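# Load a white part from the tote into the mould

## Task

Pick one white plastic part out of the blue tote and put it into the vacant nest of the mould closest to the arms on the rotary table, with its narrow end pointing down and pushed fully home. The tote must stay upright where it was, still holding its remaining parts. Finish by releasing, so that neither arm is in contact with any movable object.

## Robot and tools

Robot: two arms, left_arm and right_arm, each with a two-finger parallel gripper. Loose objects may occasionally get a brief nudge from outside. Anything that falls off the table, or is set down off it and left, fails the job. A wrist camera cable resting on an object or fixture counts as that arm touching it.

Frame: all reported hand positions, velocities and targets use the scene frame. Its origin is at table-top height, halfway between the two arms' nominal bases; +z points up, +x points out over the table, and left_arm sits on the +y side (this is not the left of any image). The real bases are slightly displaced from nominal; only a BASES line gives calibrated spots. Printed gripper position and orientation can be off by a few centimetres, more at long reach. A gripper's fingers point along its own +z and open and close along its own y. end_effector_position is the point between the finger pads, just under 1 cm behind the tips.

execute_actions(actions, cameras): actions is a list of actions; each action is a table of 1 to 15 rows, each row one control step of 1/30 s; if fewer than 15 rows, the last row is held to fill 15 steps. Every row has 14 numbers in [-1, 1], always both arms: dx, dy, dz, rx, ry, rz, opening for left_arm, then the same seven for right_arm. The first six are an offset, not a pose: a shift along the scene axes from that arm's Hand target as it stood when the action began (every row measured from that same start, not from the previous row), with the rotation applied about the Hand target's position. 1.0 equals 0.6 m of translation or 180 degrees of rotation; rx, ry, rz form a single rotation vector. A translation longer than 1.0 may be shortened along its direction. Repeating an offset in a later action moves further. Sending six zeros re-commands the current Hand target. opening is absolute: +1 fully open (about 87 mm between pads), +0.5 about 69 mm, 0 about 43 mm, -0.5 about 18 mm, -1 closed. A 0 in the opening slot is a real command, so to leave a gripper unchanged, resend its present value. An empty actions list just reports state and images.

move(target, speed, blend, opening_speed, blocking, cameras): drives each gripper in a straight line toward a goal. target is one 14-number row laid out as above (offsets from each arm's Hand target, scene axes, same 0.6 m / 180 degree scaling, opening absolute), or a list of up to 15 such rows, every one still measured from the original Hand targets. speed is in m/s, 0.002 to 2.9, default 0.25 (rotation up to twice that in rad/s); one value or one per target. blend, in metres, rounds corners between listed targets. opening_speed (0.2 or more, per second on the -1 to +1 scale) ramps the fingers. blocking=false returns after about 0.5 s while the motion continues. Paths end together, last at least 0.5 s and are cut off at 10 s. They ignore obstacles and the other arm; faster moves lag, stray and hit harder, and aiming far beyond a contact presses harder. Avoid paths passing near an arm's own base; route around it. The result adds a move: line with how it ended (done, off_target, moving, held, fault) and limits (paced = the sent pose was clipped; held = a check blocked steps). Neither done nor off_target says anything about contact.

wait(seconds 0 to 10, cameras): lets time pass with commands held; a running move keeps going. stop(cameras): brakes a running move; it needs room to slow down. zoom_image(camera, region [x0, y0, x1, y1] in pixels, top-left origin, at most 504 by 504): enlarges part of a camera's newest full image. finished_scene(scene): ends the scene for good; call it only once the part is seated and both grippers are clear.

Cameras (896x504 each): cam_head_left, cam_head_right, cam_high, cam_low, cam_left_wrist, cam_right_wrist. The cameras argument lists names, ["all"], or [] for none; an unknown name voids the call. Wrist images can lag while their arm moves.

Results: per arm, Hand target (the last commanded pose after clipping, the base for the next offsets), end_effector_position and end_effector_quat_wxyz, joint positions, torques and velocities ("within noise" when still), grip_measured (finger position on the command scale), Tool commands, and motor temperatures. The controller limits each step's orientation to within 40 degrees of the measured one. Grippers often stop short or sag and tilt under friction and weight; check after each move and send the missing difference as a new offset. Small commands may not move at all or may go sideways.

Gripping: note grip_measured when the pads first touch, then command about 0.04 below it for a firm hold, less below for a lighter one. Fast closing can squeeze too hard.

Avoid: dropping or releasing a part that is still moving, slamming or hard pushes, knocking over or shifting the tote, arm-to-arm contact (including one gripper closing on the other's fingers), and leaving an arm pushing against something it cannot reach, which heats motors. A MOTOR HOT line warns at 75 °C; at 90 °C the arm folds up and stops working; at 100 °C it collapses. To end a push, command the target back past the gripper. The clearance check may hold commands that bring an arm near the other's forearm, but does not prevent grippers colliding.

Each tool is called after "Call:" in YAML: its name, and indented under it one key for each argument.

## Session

Call:
execute_actions:
  actions: []

Call:
zoom_image:
  camera: "cam_head_right"
  region: [380, 200, 580, 345]

Call:
zoom_image:
  camera: "cam_head_right"
  region: [210, 190, 370, 360]

Scene clock: 0.00 s.
left_arm: end_effector_position=(+0.3120, +0.2415, +0.2616) grip_measured=+1.000 end_effector_quat_wxyz=(+0.542, +0.103, +0.831, +0.070) | right_arm: end_effector_position=(+0.2310, -0.4574, +0.1255) grip_measured=+0.985 end_effector_quat_wxyz=(+0.450, +0.120, +0.878, -0.108)
Joint positions: left_arm=[-0.537 0.881 0.854 -0.45 -0.503 0.007 1] | right_arm=[-0.232 0.823 0.419 -0.208 0.095 -0.034 0.993]
Joint velocities: within noise
Joint torques (N m): no reading
Motor temperatures (°C): left_arm=[29 31 34 29 27 29 28] | right_arm=[29 34 32 28 27 28 31]
Heat: left arm: 34 °C; right arm: 34 °C.
Hand target: left_arm +0.3125, +0.2412, +0.2659; +0.547, +0.101, +0.829, +0.068 | right_arm +0.2344, -0.4583, +0.1320; +0.458, +0.120, +0.874, -0.109
Tool commands: left_gripper/opening=+1.0 right_gripper/opening=+1.0
camera_calibration:
cam_left_wrist: T_world_to_cam=[[-0.0995639, -0.970617, -0.219066, 0.319436], [-0.954538, 0.155336, -0.254417, 0.348628], [0.28097, 0.183776, -0.941957, 0.249229], [0, 0, 0, 1]] pos_world=[0.294557, 0.210093, 0.393437]
cam_right_wrist: T_world_to_cam=[[-0.31501, -0.944202, 0.0961823, -0.375248], [-0.946053, 0.304287, -0.111325, 0.397031], [0.0758463, -0.126062, -0.989119, 0.190546], [0, 0, 0, 1]] pos_world=[0.242954, -0.451101, 0.268765]

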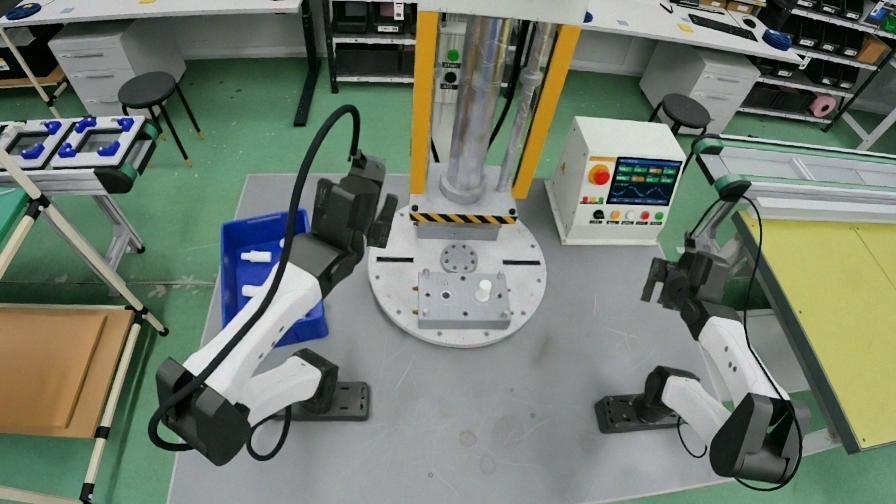

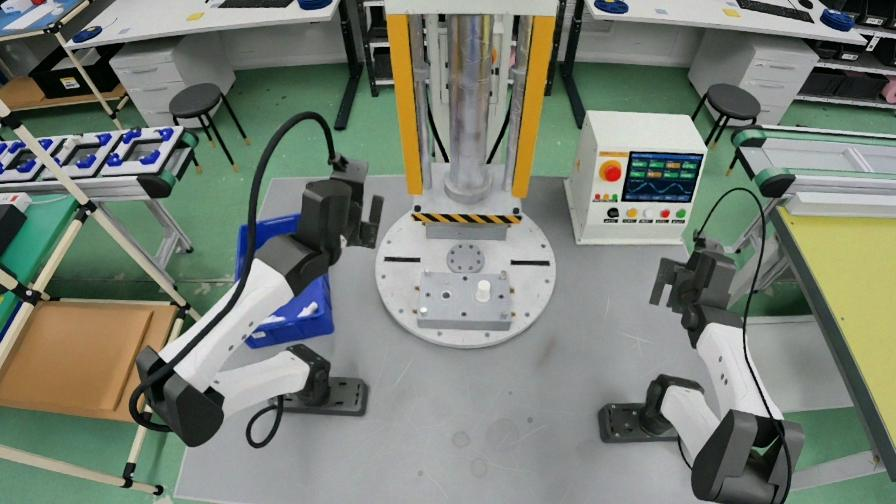

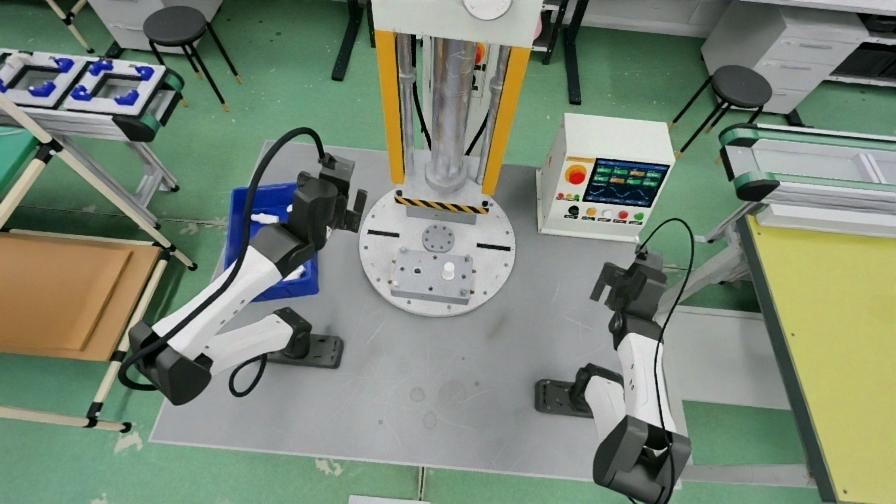

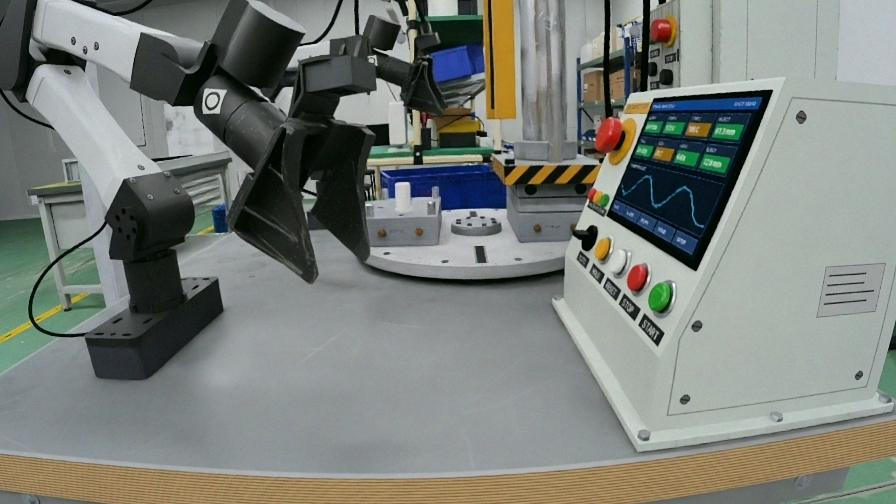

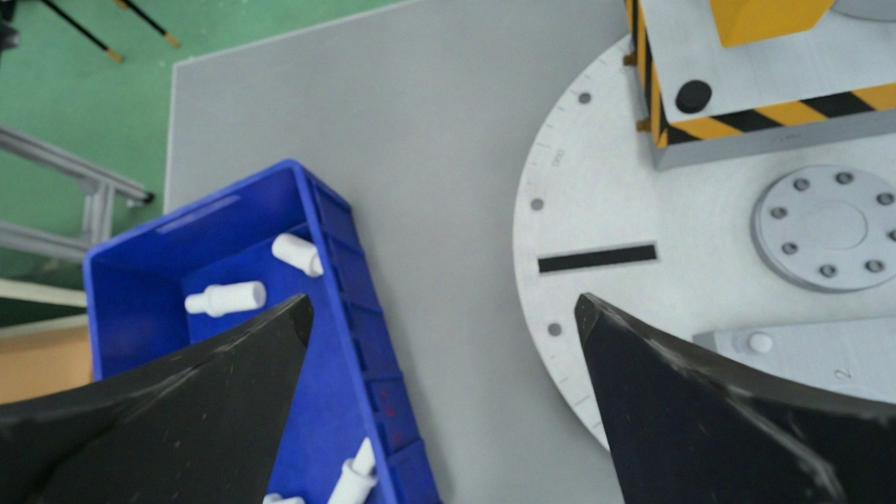

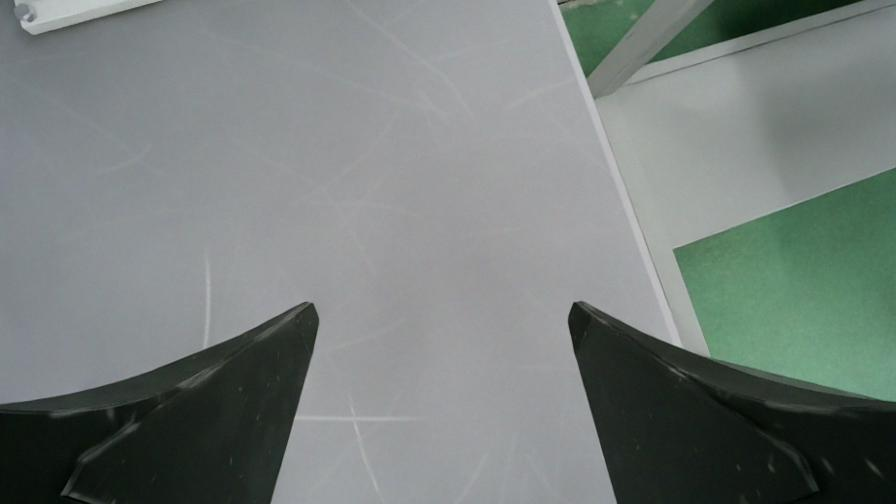

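Scaled by 2.520 from the camera's 896x504 image, which has a finer 1280x720 frame.

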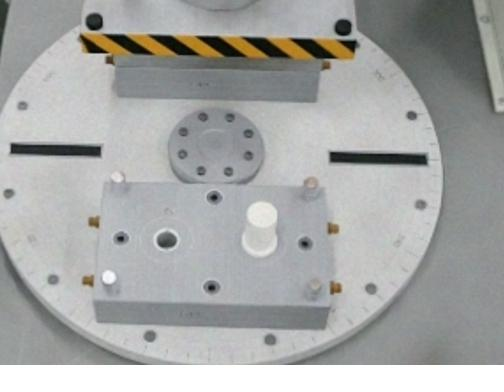

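Scaled by 2.965 from the camera's 896x504 image, which has a finer 1280x720 frame.

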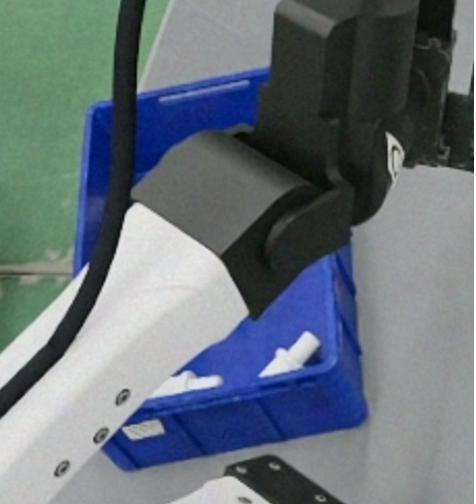

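Call:
move:
  target: [-0.021,0.331,0.14,-0.104,0.0535,0.0685,1, 0,0,0,0,0,0,1]
  cameras: ["all"]

Call:
zoom_image:
  camera: "cam_left_wrist"
  region: [230, 60, 630, 500]

Call:
zoom_image:
  camera: "cam_head_right"
  region: [230, 200, 360, 360]

Scene clock: 59.67 s.
left_arm: end_effector_position=(+0.2992, +0.4387, +0.3442) grip_measured=+1.000 end_effector_quat_wxyz=(+0.471, -0.078, +0.879, -0.017) | right_arm: end_effector_position=(+0.2310, -0.4574, +0.1255) grip_measured=+0.985 end_effector_quat_wxyz=(+0.450, +0.120, +0.878, -0.108)
Joint positions: left_arm=[0.697 1.185 1.499 -1.007 0.514 0.261 1] | right_arm=[-0.232 0.823 0.419 -0.208 0.095 -0.034 0.993]
Joint torques (N m): left_arm=[1.36 -1.99 10.06 1.5 0.45 0.12] | right_arm=[-0.36 -1.32 8.12 2.15 0.1 0.03]
Motor temperatures (°C): left_arm=[29 31 43 33 27 29 28] | right_arm=[29 34 41 35 27 28 31]
Heat: left arm: 43 °C; right arm: 41 °C.
Hand target: left_arm +0.2998, +0.4398, +0.3500; +0.474, -0.073, +0.877, -0.018 | right_arm +0.2344, -0.4583, +0.1320; +0.458, +0.120, +0.874, -0.109
Off the commanded pose: left_arm 0.006 m, 1 deg | right_arm 0.007 m, 1 deg.
move: done
camera_calibration:
cam_left_wrist: T_world_to_cam=[[0.118145, -0.986437, 0.113946, 0.354873], [-0.986933, -0.129309, -0.0961361, 0.406823], [0.109566, -0.101099, -0.988825, 0.486722], [0, 0, 0, 1]] pos_world=[0.306252, 0.451873, 0.479957]
cam_right_wrist: T_world_to_cam=[[-0.31501, -0.944202, 0.0961823, -0.375248], [-0.946053, 0.304287, -0.111325, 0.397031], [0.0758463, -0.126062, -0.989119, 0.190546], [0, 0, 0, 1]] pos_world=[0.242954, -0.451101, 0.268765]

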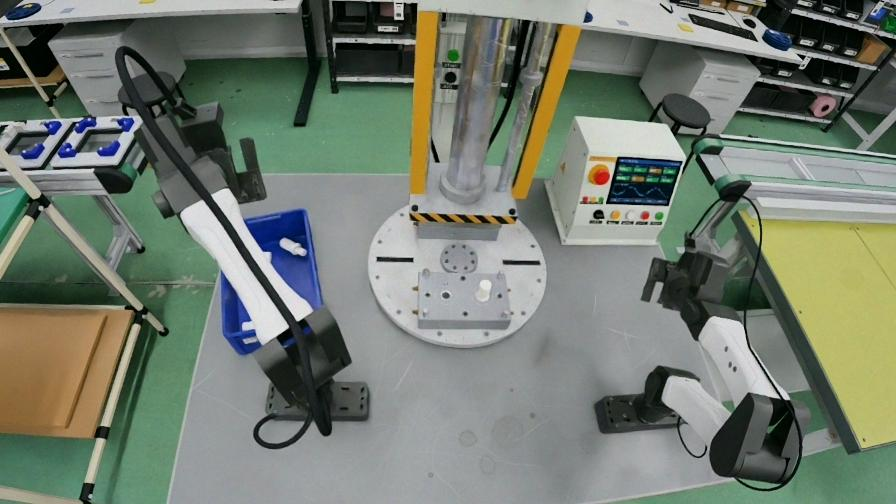

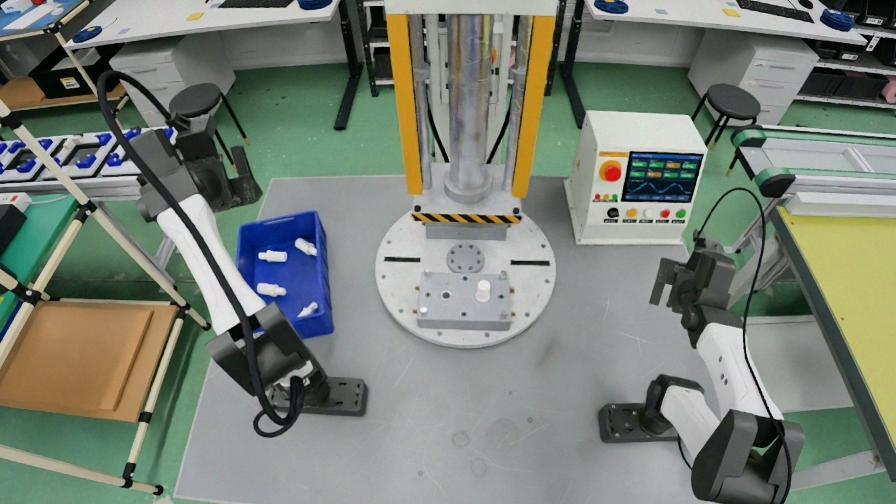

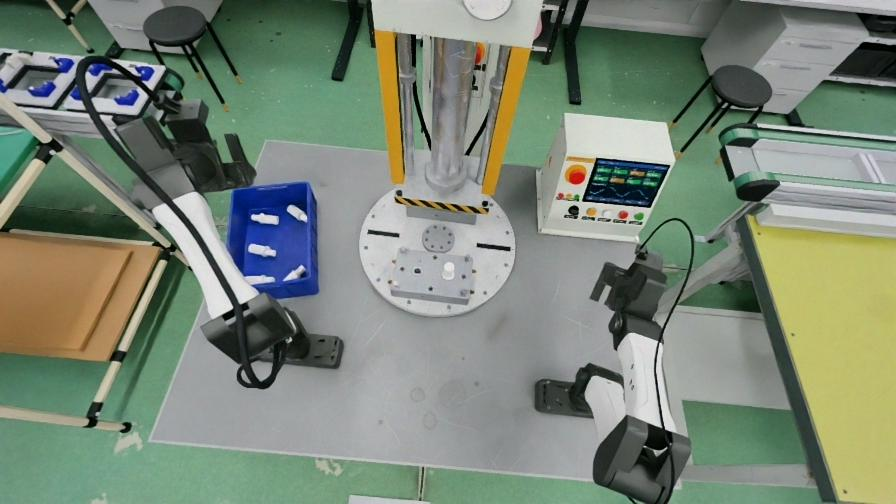

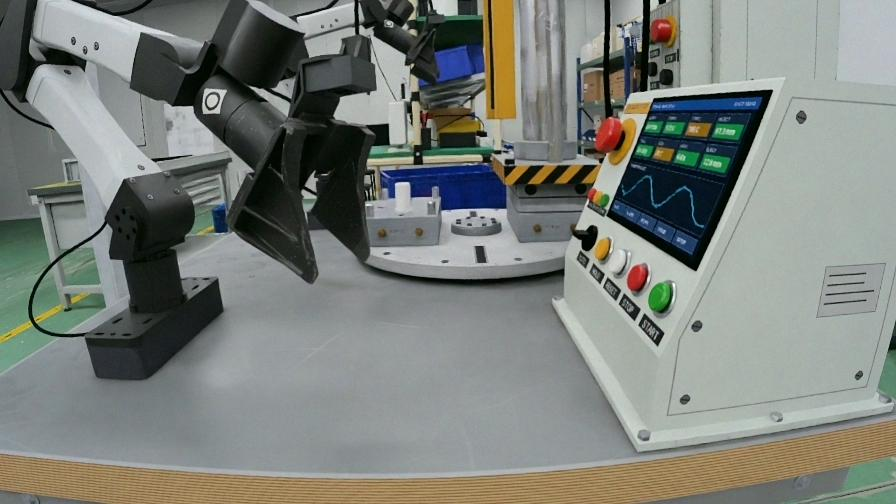

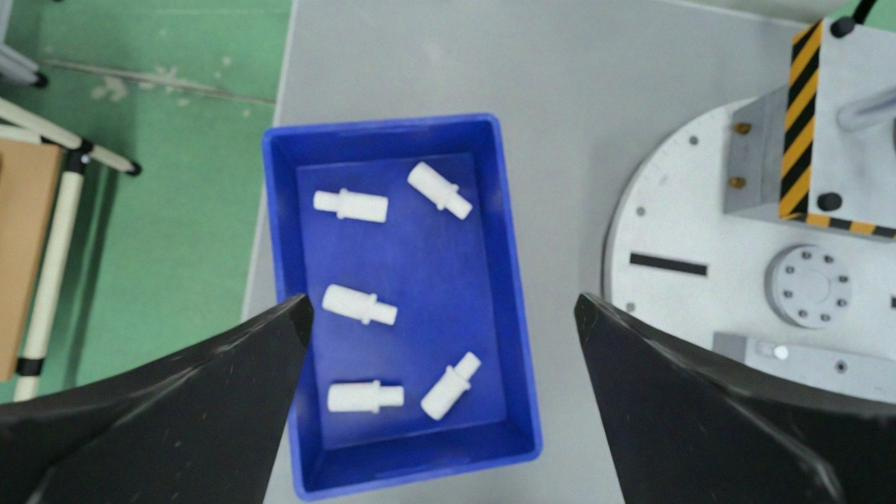

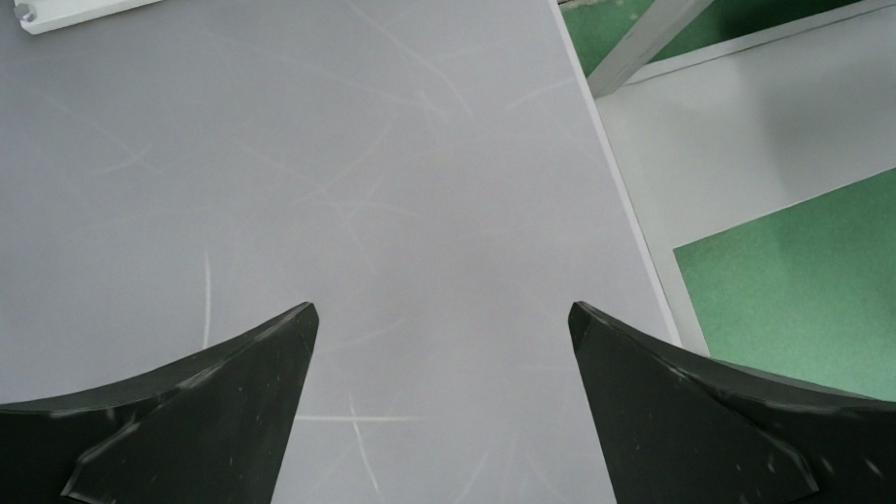

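Scaled by 1.145 from the camera's 896x504 image, which has a finer 1280x720 frame.

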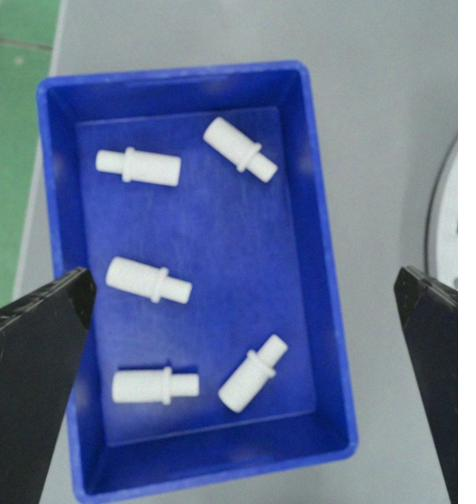

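Scaled by 3.150 from the camera's 896x504 image, which has a finer 1280x720 frame.

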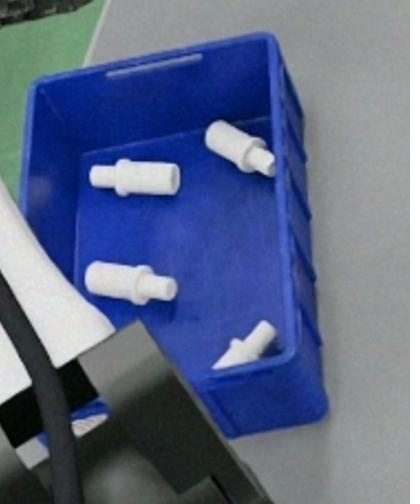

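Call:
zoom_image:
  camera: "cam_left_wrist"
  region: [300, 170, 410, 250]

Scaled by 4.582 from the camera's 896x504 image, which has a finer 1280x720 frame.

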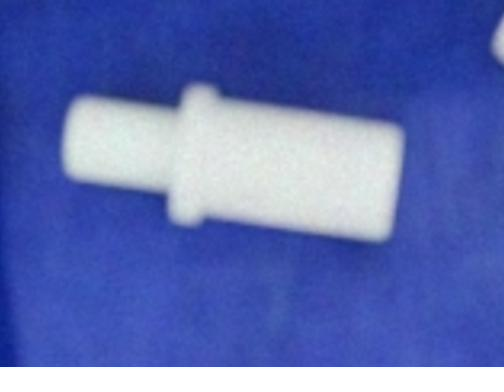

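Call:
move:
  target: [0.15,0.0895,-0.25,-0.0738,0.1124,0.4519,0.2, 0,0,0,0,0,0,1]
  cameras: ["cam_left_wrist","cam_head_right"]

Call:
zoom_image:
  camera: "cam_head_right"
  region: [210, 150, 390, 350]

Scene clock: 125.93 s.
left_arm: end_effector_position=(+0.3865, +0.4913, +0.1998) grip_measured=+0.200 end_effector_quat_wxyz=(-0.211, +0.674, -0.679, -0.203) | right_arm: end_effector_position=(+0.2310, -0.4574, +0.1255) grip_measured=+0.985 end_effector_quat_wxyz=(+0.450, +0.120, +0.878, -0.108)
Joint positions: left_arm=[0.315 1.92 1.867 -1.305 -0.558 -1.2 0.6] | right_arm=[-0.232 0.823 0.419 -0.208 0.095 -0.034 0.993]
Joint torques (N m): left_arm=[0.17 -7.05 9.94 0.53 -0.52 -0.11] | right_arm=[-0.35 -1.37 8.16 2.15 0.1 0.03]
Heat: left arm: 45 °C; right arm: 44 °C.
Hand target: left_arm +0.3899, +0.4935, +0.1999; -0.213, +0.674, -0.674, -0.213 | right_arm +0.2344, -0.4583, +0.1320; +0.458, +0.120, +0.874, -0.109
Off the commanded pose: left_arm 0.004 m, 1 deg | right_arm 0.007 m, 1 deg.
move: done
camera_calibration:
cam_left_wrist: T_world_to_cam=[[0.999784, -0.00856401, 0.0189411, -0.38932], [-0.0135849, -0.958869, 0.283523, 0.441401], [0.0157339, -0.283719, -0.958778, 0.45971], [0, 0, 0, 1]] pos_world=[0.387999, 0.55034, 0.322987]
Images, in order (width x height): cam_head_right 896x504, cam_left_wrist 896x504.

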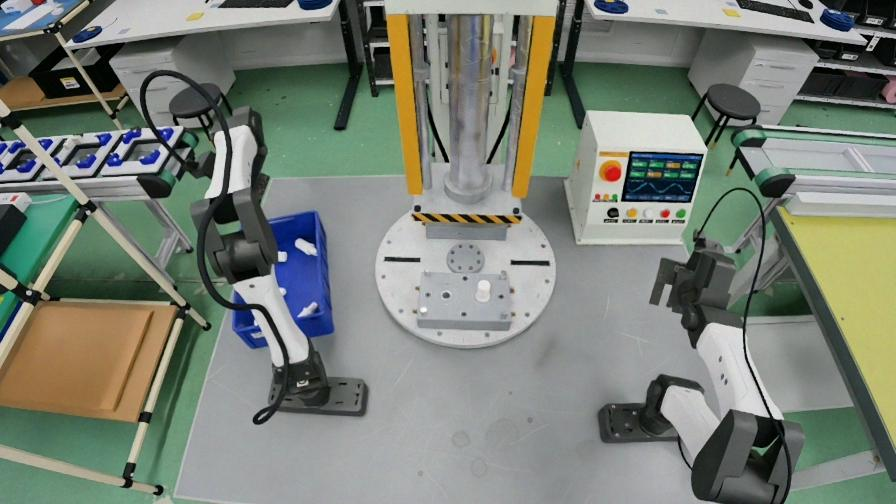

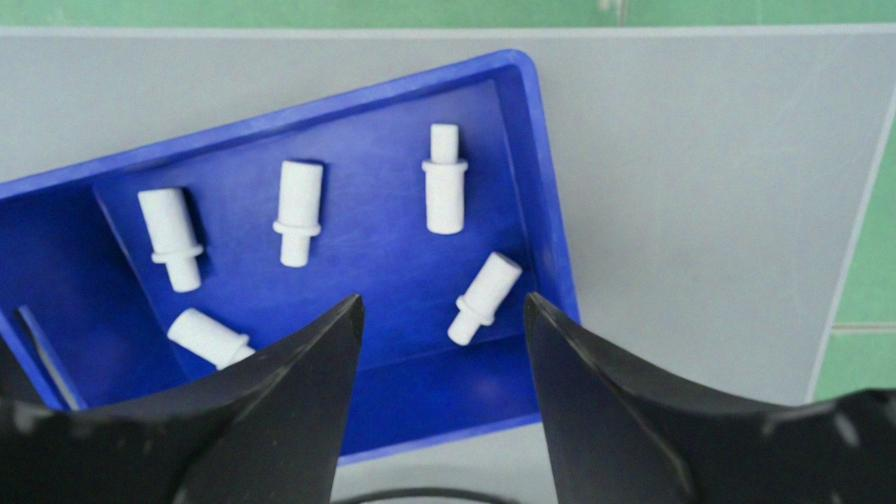

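Scaled by 2.520 from the camera's 896x504 image, which has a finer 1280x720 frame.

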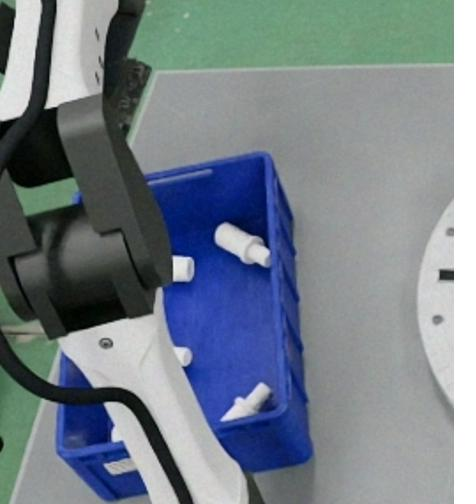

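Call:
move:
  target:
    - [0.001,0.006,-0.2,0,0,0,0.2, 0,0,0,0,0,0,1]
    - [0.001,0.006,-0.302,0,0,0,0.2, 0,0,0,0,0,0,1]
  speed: [0.2,0.08]
  cameras: ["cam_left_wrist","cam_head_right"]

Scene clock: 147.40 s.
left_arm: end_effector_position=(+0.3928, +0.4939, +0.0267) grip_measured=+0.200 end_effector_quat_wxyz=(-0.214, +0.674, -0.677, -0.203) | right_arm: end_effector_position=(+0.2310, -0.4574, +0.1255) grip_measured=+0.985 end_effector_quat_wxyz=(+0.450, +0.120, +0.878, -0.108)
Joint positions: left_arm=[0.315 2.038 1.327 -0.641 -0.562 -1.201 0.6] | right_arm=[-0.232 0.823 0.419 -0.208 0.095 -0.034 0.993]
Joint torques (N m): left_arm=[0.88 -7.66 6.17 0.83 -0.46 -0.02] | right_arm=[-0.31 -1.25 8.2 2.15 0.07 0.03]
Heat: left arm: 44 °C; right arm: 44 °C.
Hand target: left_arm +0.3904, +0.4970, +0.0188; -0.213, +0.674, -0.675, -0.212 | right_arm +0.2344, -0.4583, +0.1320; +0.458, +0.120, +0.874, -0.109
Off the commanded pose: left_arm 0.009 m, 1 deg | right_arm 0.007 m, 1 deg.
move: done
camera_calibration:
cam_left_wrist: T_world_to_cam=[[0.999683, -0.00688492, 0.0242058, -0.393242], [-0.0133521, -0.960413, 0.278259, 0.493845], [0.0213318, -0.278494, -0.960201, 0.289714], [0, 0, 0, 1]] pos_world=[0.393531, 0.552272, 0.150286]
Images, in order (width x height): cam_head_right 896x504, cam_left_wrist 896x504.

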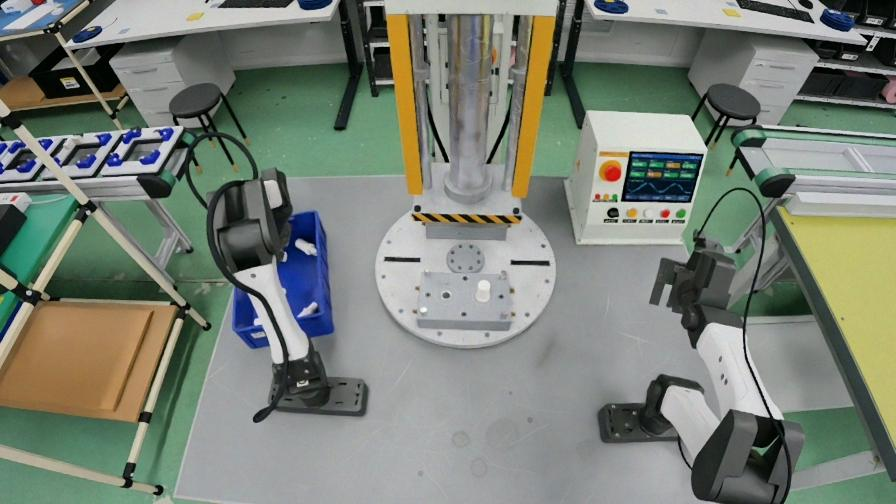

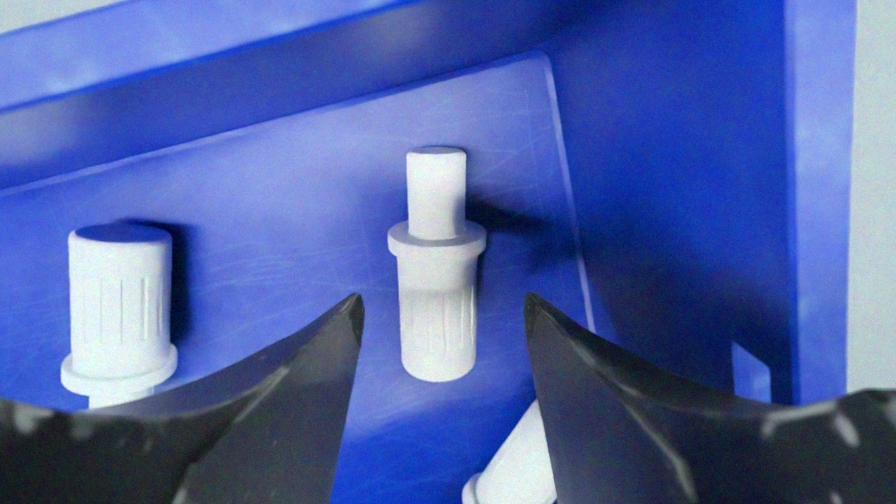

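Call:
move:
  target:
    - [-0.002,0,-0.012,0,0,0,0.2, 0,0,0,0,0,0,1]
    - [-0.002,0,-0.012,0,0,0,-0.45, 0,0,0,0,0,0,1]
  speed: 0.05
  opening_speed: 0.5
  cameras: ["cam_left_wrist"]

Scene clock: 154.37 s.
left_arm: end_effector_position=(+0.3930, +0.4939, +0.0211) grip_measured=-0.345 end_effector_quat_wxyz=(-0.216, +0.675, -0.676, -0.201) | right_arm: end_effector_position=(+0.2310, -0.4574, +0.1255) grip_measured=+0.985 end_effector_quat_wxyz=(+0.450, +0.120, +0.878, -0.108)
Joint positions: left_arm=[0.315 2.044 1.31 -0.613 -0.562 -1.201 0.328] | right_arm=[-0.232 0.823 0.419 -0.208 0.095 -0.034 0.993]
Joint torques (N m): left_arm=[0.96 -7.46 5.93 0.84 -0.46 0.01] | right_arm=[-0.36 -1.32 8.09 2.12 0.08 0.04]
Heat: left arm: 43 °C; right arm: 45 °C.
Hand target: left_arm +0.3892, +0.4970, +0.0115; -0.213, +0.674, -0.675, -0.213 | right_arm +0.2344, -0.4583, +0.1320; +0.458, +0.120, +0.874, -0.109
Off the commanded pose: left_arm 0.011 m, 1 deg | right_arm 0.007 m, 1 deg.
move: off_target (left_arm)
camera_calibration:
cam_left_wrist: T_world_to_cam=[[0.999534, -0.00696254, 0.0297291, -0.393338], [-0.0149195, -0.960875, 0.27658, 0.496328], [0.0266402, -0.276895, -0.960531, 0.281373], [0, 0, 0, 1]] pos_world=[0.393063, 0.552082, 0.144687]
Images, in order (width x height): cam_left_wrist 896x504.

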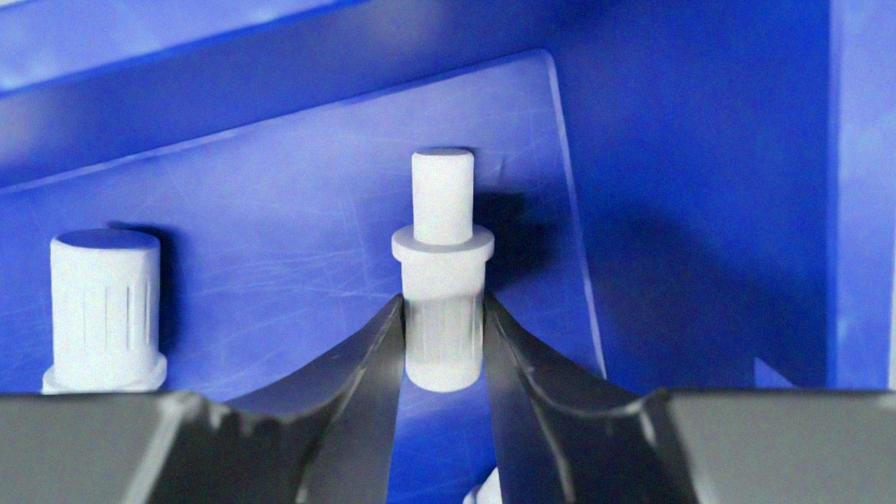

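Call:
move:
  target:
    - [0,0,0.35,0,0,0,-0.45, 0,0,0,0,0,0,1]
    - [-0.249,-0.512,0.35,0,0,-0.1667,-0.45, 0,0,0,0,0,0,1]
    - [-0.249,-0.512,0.1,0,0,-0.1667,-0.45, 0,0,0,0,0,0,1]
  speed: [0.2,0.25,0.15]
  blend: 0.02
  cameras: ["cam_left_wrist","cam_head_right","cam_low","cam_head_left"]

Scene clock: 167.97 s.
left_arm: end_effector_position=(+0.2399, +0.1900, +0.0759) grip_measured=-0.345 end_effector_quat_wxyz=(+0.256, -0.478, +0.827, +0.147) | right_arm: end_effector_position=(+0.2310, -0.4574, +0.1255) grip_measured=+0.985 end_effector_quat_wxyz=(+0.450, +0.120, +0.878, -0.108)
Joint positions: left_arm=[-0.779 1.625 1.009 -1.132 -0.576 -1.893 0.328] | right_arm=[-0.232 0.823 0.419 -0.208 0.095 -0.034 0.993]
Joint torques (N m): left_arm=[0.1 -4.48 5.6 0 -0.39 -0.08] | right_arm=[-0.35 -1.32 8.14 2.14 0.1 0]
Motor temperatures (°C): left_arm=[29 36 42 32 28 29 28] | right_arm=[29 33 45 39 27 28 31]
Heat: left arm: 42 °C; right arm: 45 °C.
Hand target: left_arm +0.2398, +0.1899, +0.0714; +0.261, -0.477, +0.826, +0.150 | right_arm +0.2344, -0.4583, +0.1320; +0.458, +0.120, +0.874, -0.109
Off the commanded pose: left_arm 0.004 m, 1 deg | right_arm 0.007 m, 1 deg.
move: done
camera_calibration:
cam_left_wrist: T_world_to_cam=[[0.866749, -0.498596, 0.0121491, -0.117381], [-0.482025, -0.831191, 0.277081, 0.27427], [-0.128053, -0.246016, -0.96077, 0.285241], [0, 0, 0, 1]] pos_world=[0.270471, 0.239619, 0.199482]
Images, in order (width x height): cam_head_left 896x504, cam_head_right 896x504, cam_low 896x504, cam_left_wrist 896x504.

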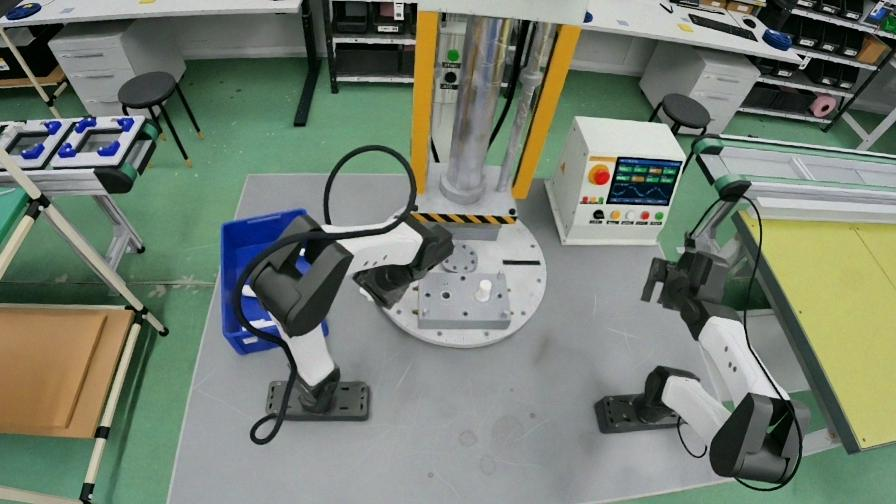

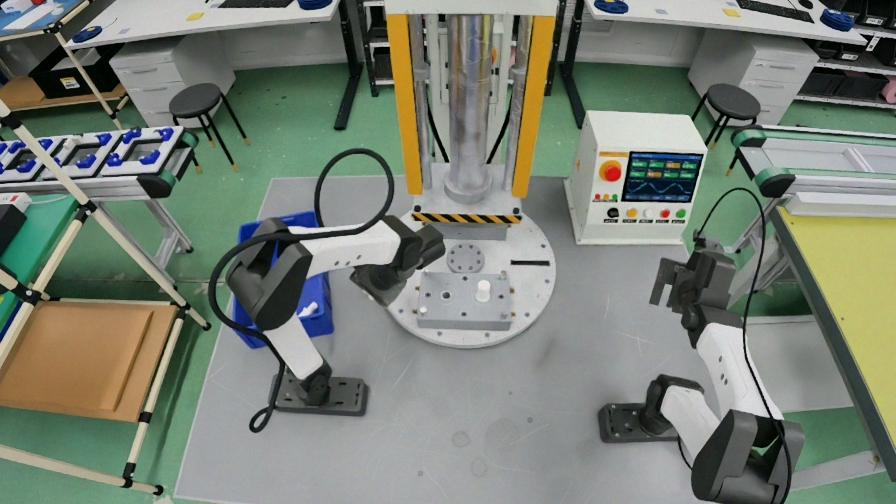

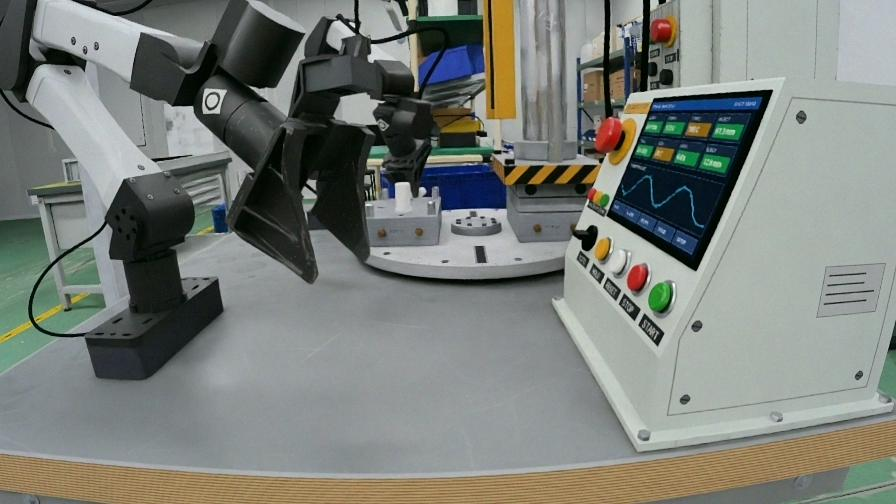

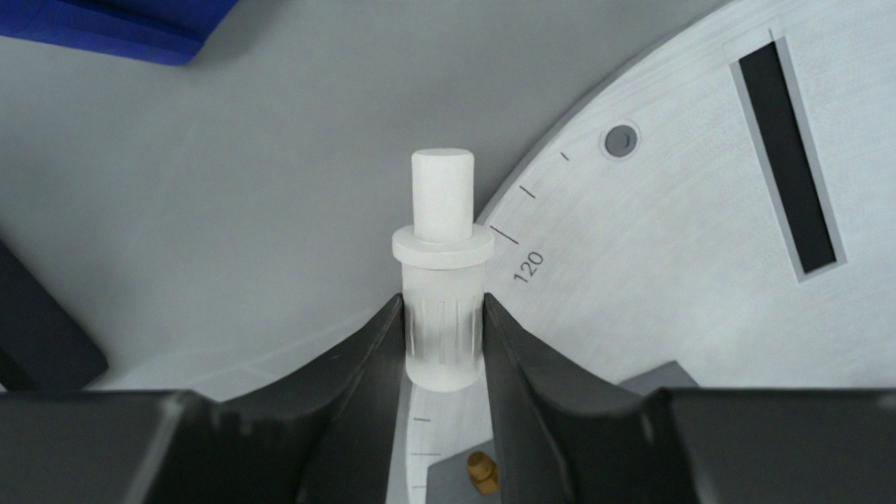

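Call:
move:
  target:
    - [-0.0463,0.075,0.03,0,0,0.0556,-0.45, 0,0,0,0,0,0,1]
    - [-0.0463,0.075,-0.06,0,0,0.0556,-0.45, 0,0,0,0,0,0,1]
  speed: 0.15
  cameras: ["cam_left_wrist","cam_head_right","cam_low","cam_head_left"]

Scene clock: 193.73 s.
left_arm: end_effector_position=(+0.2121, +0.2323, +0.0396) grip_measured=-0.345 end_effector_quat_wxyz=(+0.247, -0.541, +0.786, +0.168) | right_arm: end_effector_position=(+0.2310, -0.4574, +0.1255) grip_measured=+0.985 end_effector_quat_wxyz=(+0.450, +0.120, +0.878, -0.108)
Joint positions: left_arm=[-0.722 1.565 0.78 -1.028 -0.561 -2.011 0.328] | right_arm=[-0.232 0.823 0.419 -0.208 0.095 -0.034 0.993]
Joint torques (N m): left_arm=[1.31 -3.47 5.07 -0.1 -0.3 -0.1] | right_arm=[-0.32 -1.29 8.23 2.14 0.11 0.01]
Heat: left arm: 41 °C; right arm: 45 °C.
Hand target: left_arm +0.2121, +0.2349, +0.0355; +0.247, -0.547, +0.781, +0.172 | right_arm +0.2344, -0.4583, +0.1320; +0.458, +0.120, +0.874, -0.109
Off the commanded pose: left_arm 0.005 m, 1 deg | right_arm 0.007 m, 1 deg.
move: done
camera_calibration:
cam_left_wrist: T_world_to_cam=[[0.93403, -0.35695, 0.0131936, -0.118996], [-0.346946, -0.897831, 0.271161, 0.293207], [-0.0849451, -0.25785, -0.962444, 0.250836], [0, 0, 0, 1]] pos_world=[0.234181, 0.285453, 0.163479]
Images, in order (width x height): cam_head_left 896x504, cam_head_right 896x504, cam_low 896x504, cam_left_wrist 896x504.

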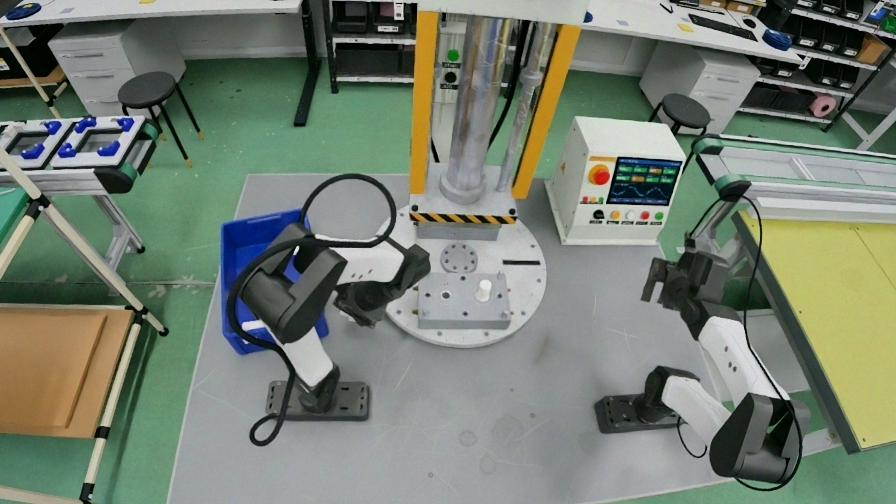

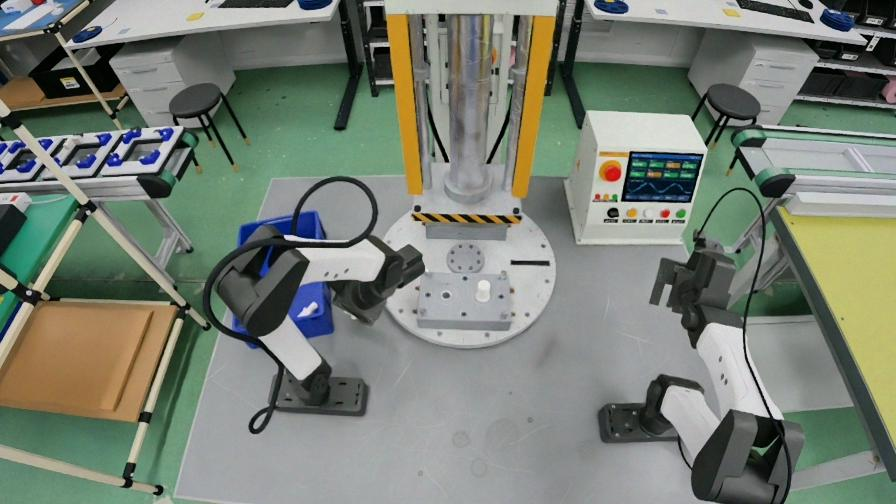

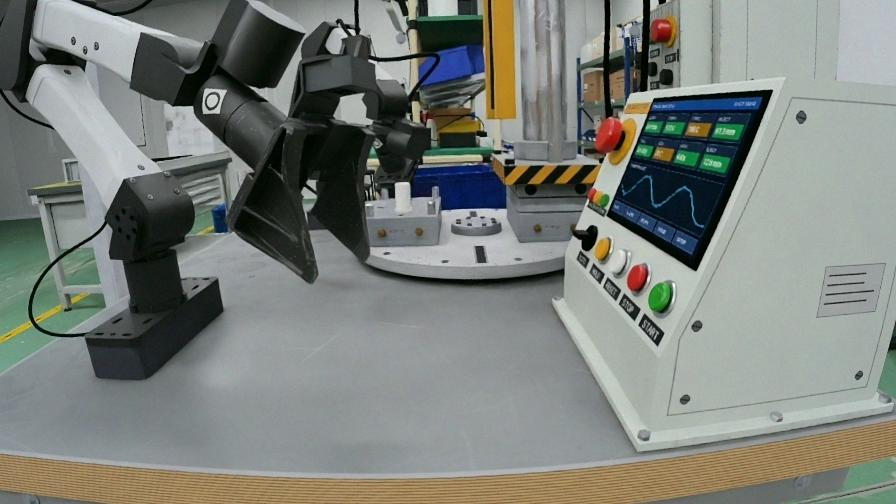

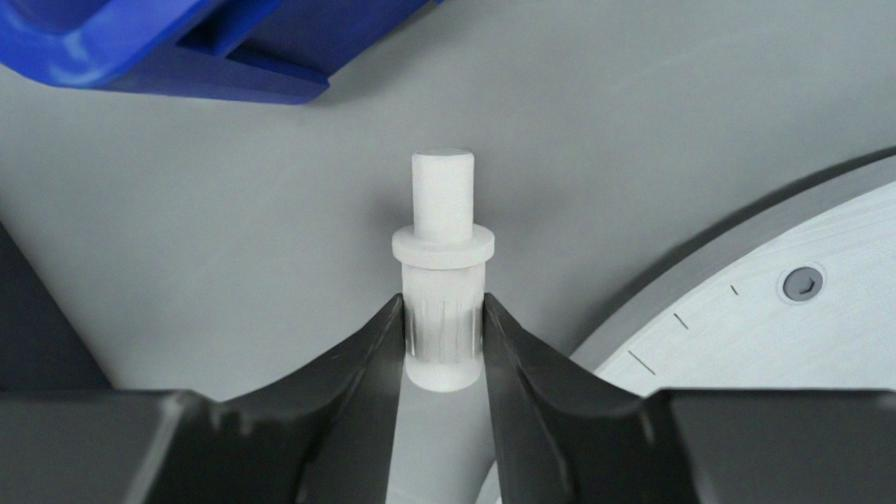

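Call:
move:
  target: [0,0,-0.03,0,0,0,-0.45, 0,0,0,0,0,0,1]
  speed: 0.05
  cameras: ["cam_left_wrist"]

Call:
move:
  target: [0,0,-0.008,0,0,0,-0.45, 0,0,0,0,0,0,1]
  speed: 0.03
  cameras: ["cam_left_wrist","cam_head_right"]

Scene clock: 199.87 s.
left_arm: end_effector_position=(+0.2127, +0.2317, +0.0217) grip_measured=-0.345 end_effector_quat_wxyz=(+0.247, -0.541, +0.786, +0.167) | right_arm: end_effector_position=(+0.2310, -0.4574, +0.1255) grip_measured=+0.985 end_effector_quat_wxyz=(+0.450, +0.120, +0.878, -0.108)
Joint positions: left_arm=[-0.722 1.611 0.742 -0.943 -0.561 -2.011 0.328] | right_arm=[-0.232 0.823 0.419 -0.208 0.095 -0.034 0.993]
Joint torques (N m): left_arm=[1.31 -3.64 4.68 -0.12 -0.3 -0.11] | right_arm=[-0.36 -1.22 8.16 2.14 0.09 0.02]
Heat: left arm: 41 °C; right arm: 46 °C.
Hand target: left_arm +0.2121, +0.2349, +0.0174; +0.247, -0.547, +0.781, +0.172 | right_arm +0.2344, -0.4583, +0.1320; +0.458, +0.120, +0.874, -0.109
Off the commanded pose: left_arm 0.005 m, 1 deg | right_arm 0.007 m, 1 deg.
move: done
camera_calibration:
cam_left_wrist: T_world_to_cam=[[0.934033, -0.356903, 0.0142575, -0.119581], [-0.347136, -0.897622, 0.27161, 0.297702], [-0.0841406, -0.258642, -0.962302, 0.233537], [0, 0, 0, 1]] pos_world=[0.234686, 0.284948, 0.145579]
Images, in order (width x height): cam_left_wrist 896x504.

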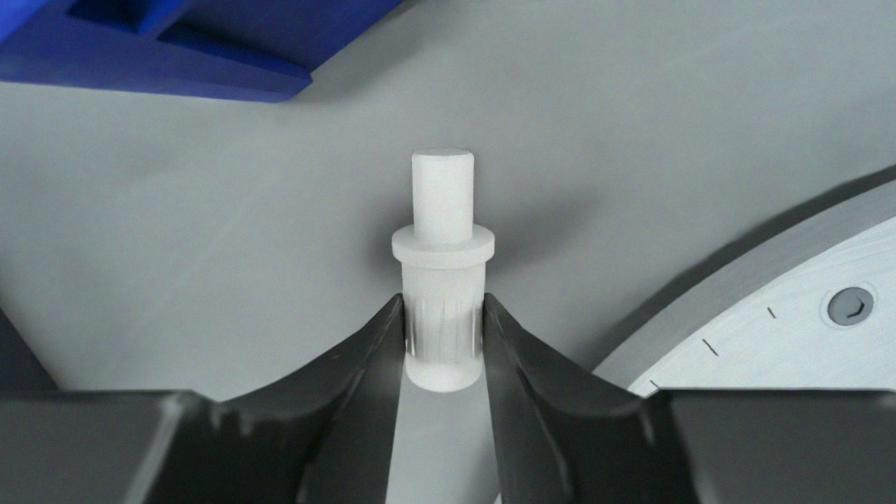

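Scene clock: 200.73 s.
left_arm: end_effector_position=(+0.2128, +0.2316, +0.0171) grip_measured=-0.345 end_effector_quat_wxyz=(+0.247, -0.541, +0.786, +0.167) | right_arm: end_effector_position=(+0.2310, -0.4574, +0.1255) grip_measured=+0.985 end_effector_quat_wxyz=(+0.450, +0.120, +0.878, -0.108)
Joint positions: left_arm=[-0.722 1.624 0.733 -0.92 -0.561 -2.011 0.328] | right_arm=[-0.232 0.823 0.419 -0.208 0.095 -0.034 0.993]
Joint torques (N m): left_arm=[1.26 -3.62 4.53 -0.09 -0.3 -0.11] | right_arm=[-0.4 -1.22 8.2 2.13 0.08 0.02]
Heat: left arm: 41 °C; right arm: 46 °C.
Hand target: left_arm +0.2121, +0.2349, +0.0127; +0.247, -0.547, +0.781, +0.172 | right_arm +0.2344, -0.4583, +0.1320; +0.458, +0.120, +0.874, -0.109
Off the commanded pose: left_arm 0.006 m, 1 deg | right_arm 0.007 m, 1 deg.
move: done
camera_calibration:
cam_left_wrist: T_world_to_cam=[[0.934019, -0.356925, 0.0146311, -0.11969], [-0.347247, -0.897557, 0.271682, 0.298894], [-0.0838378, -0.258837, -0.962276, 0.229074], [0, 0, 0, 1]] pos_world=[0.234787, 0.284847, 0.140979]
Images, in order (width x height): cam_head_right 896x504, cam_left_wrist 896x504.

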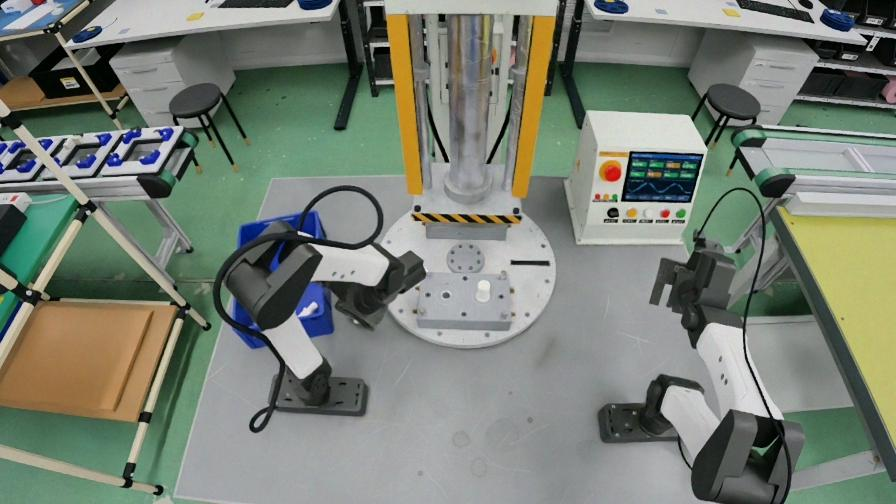

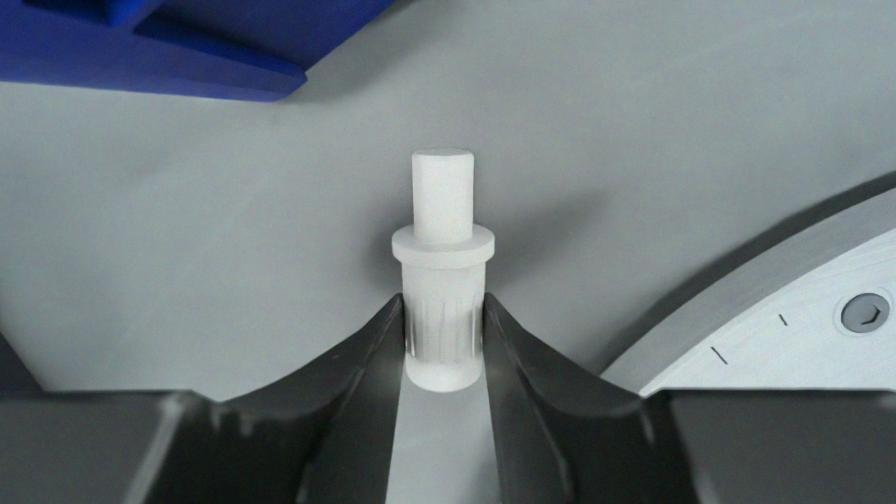

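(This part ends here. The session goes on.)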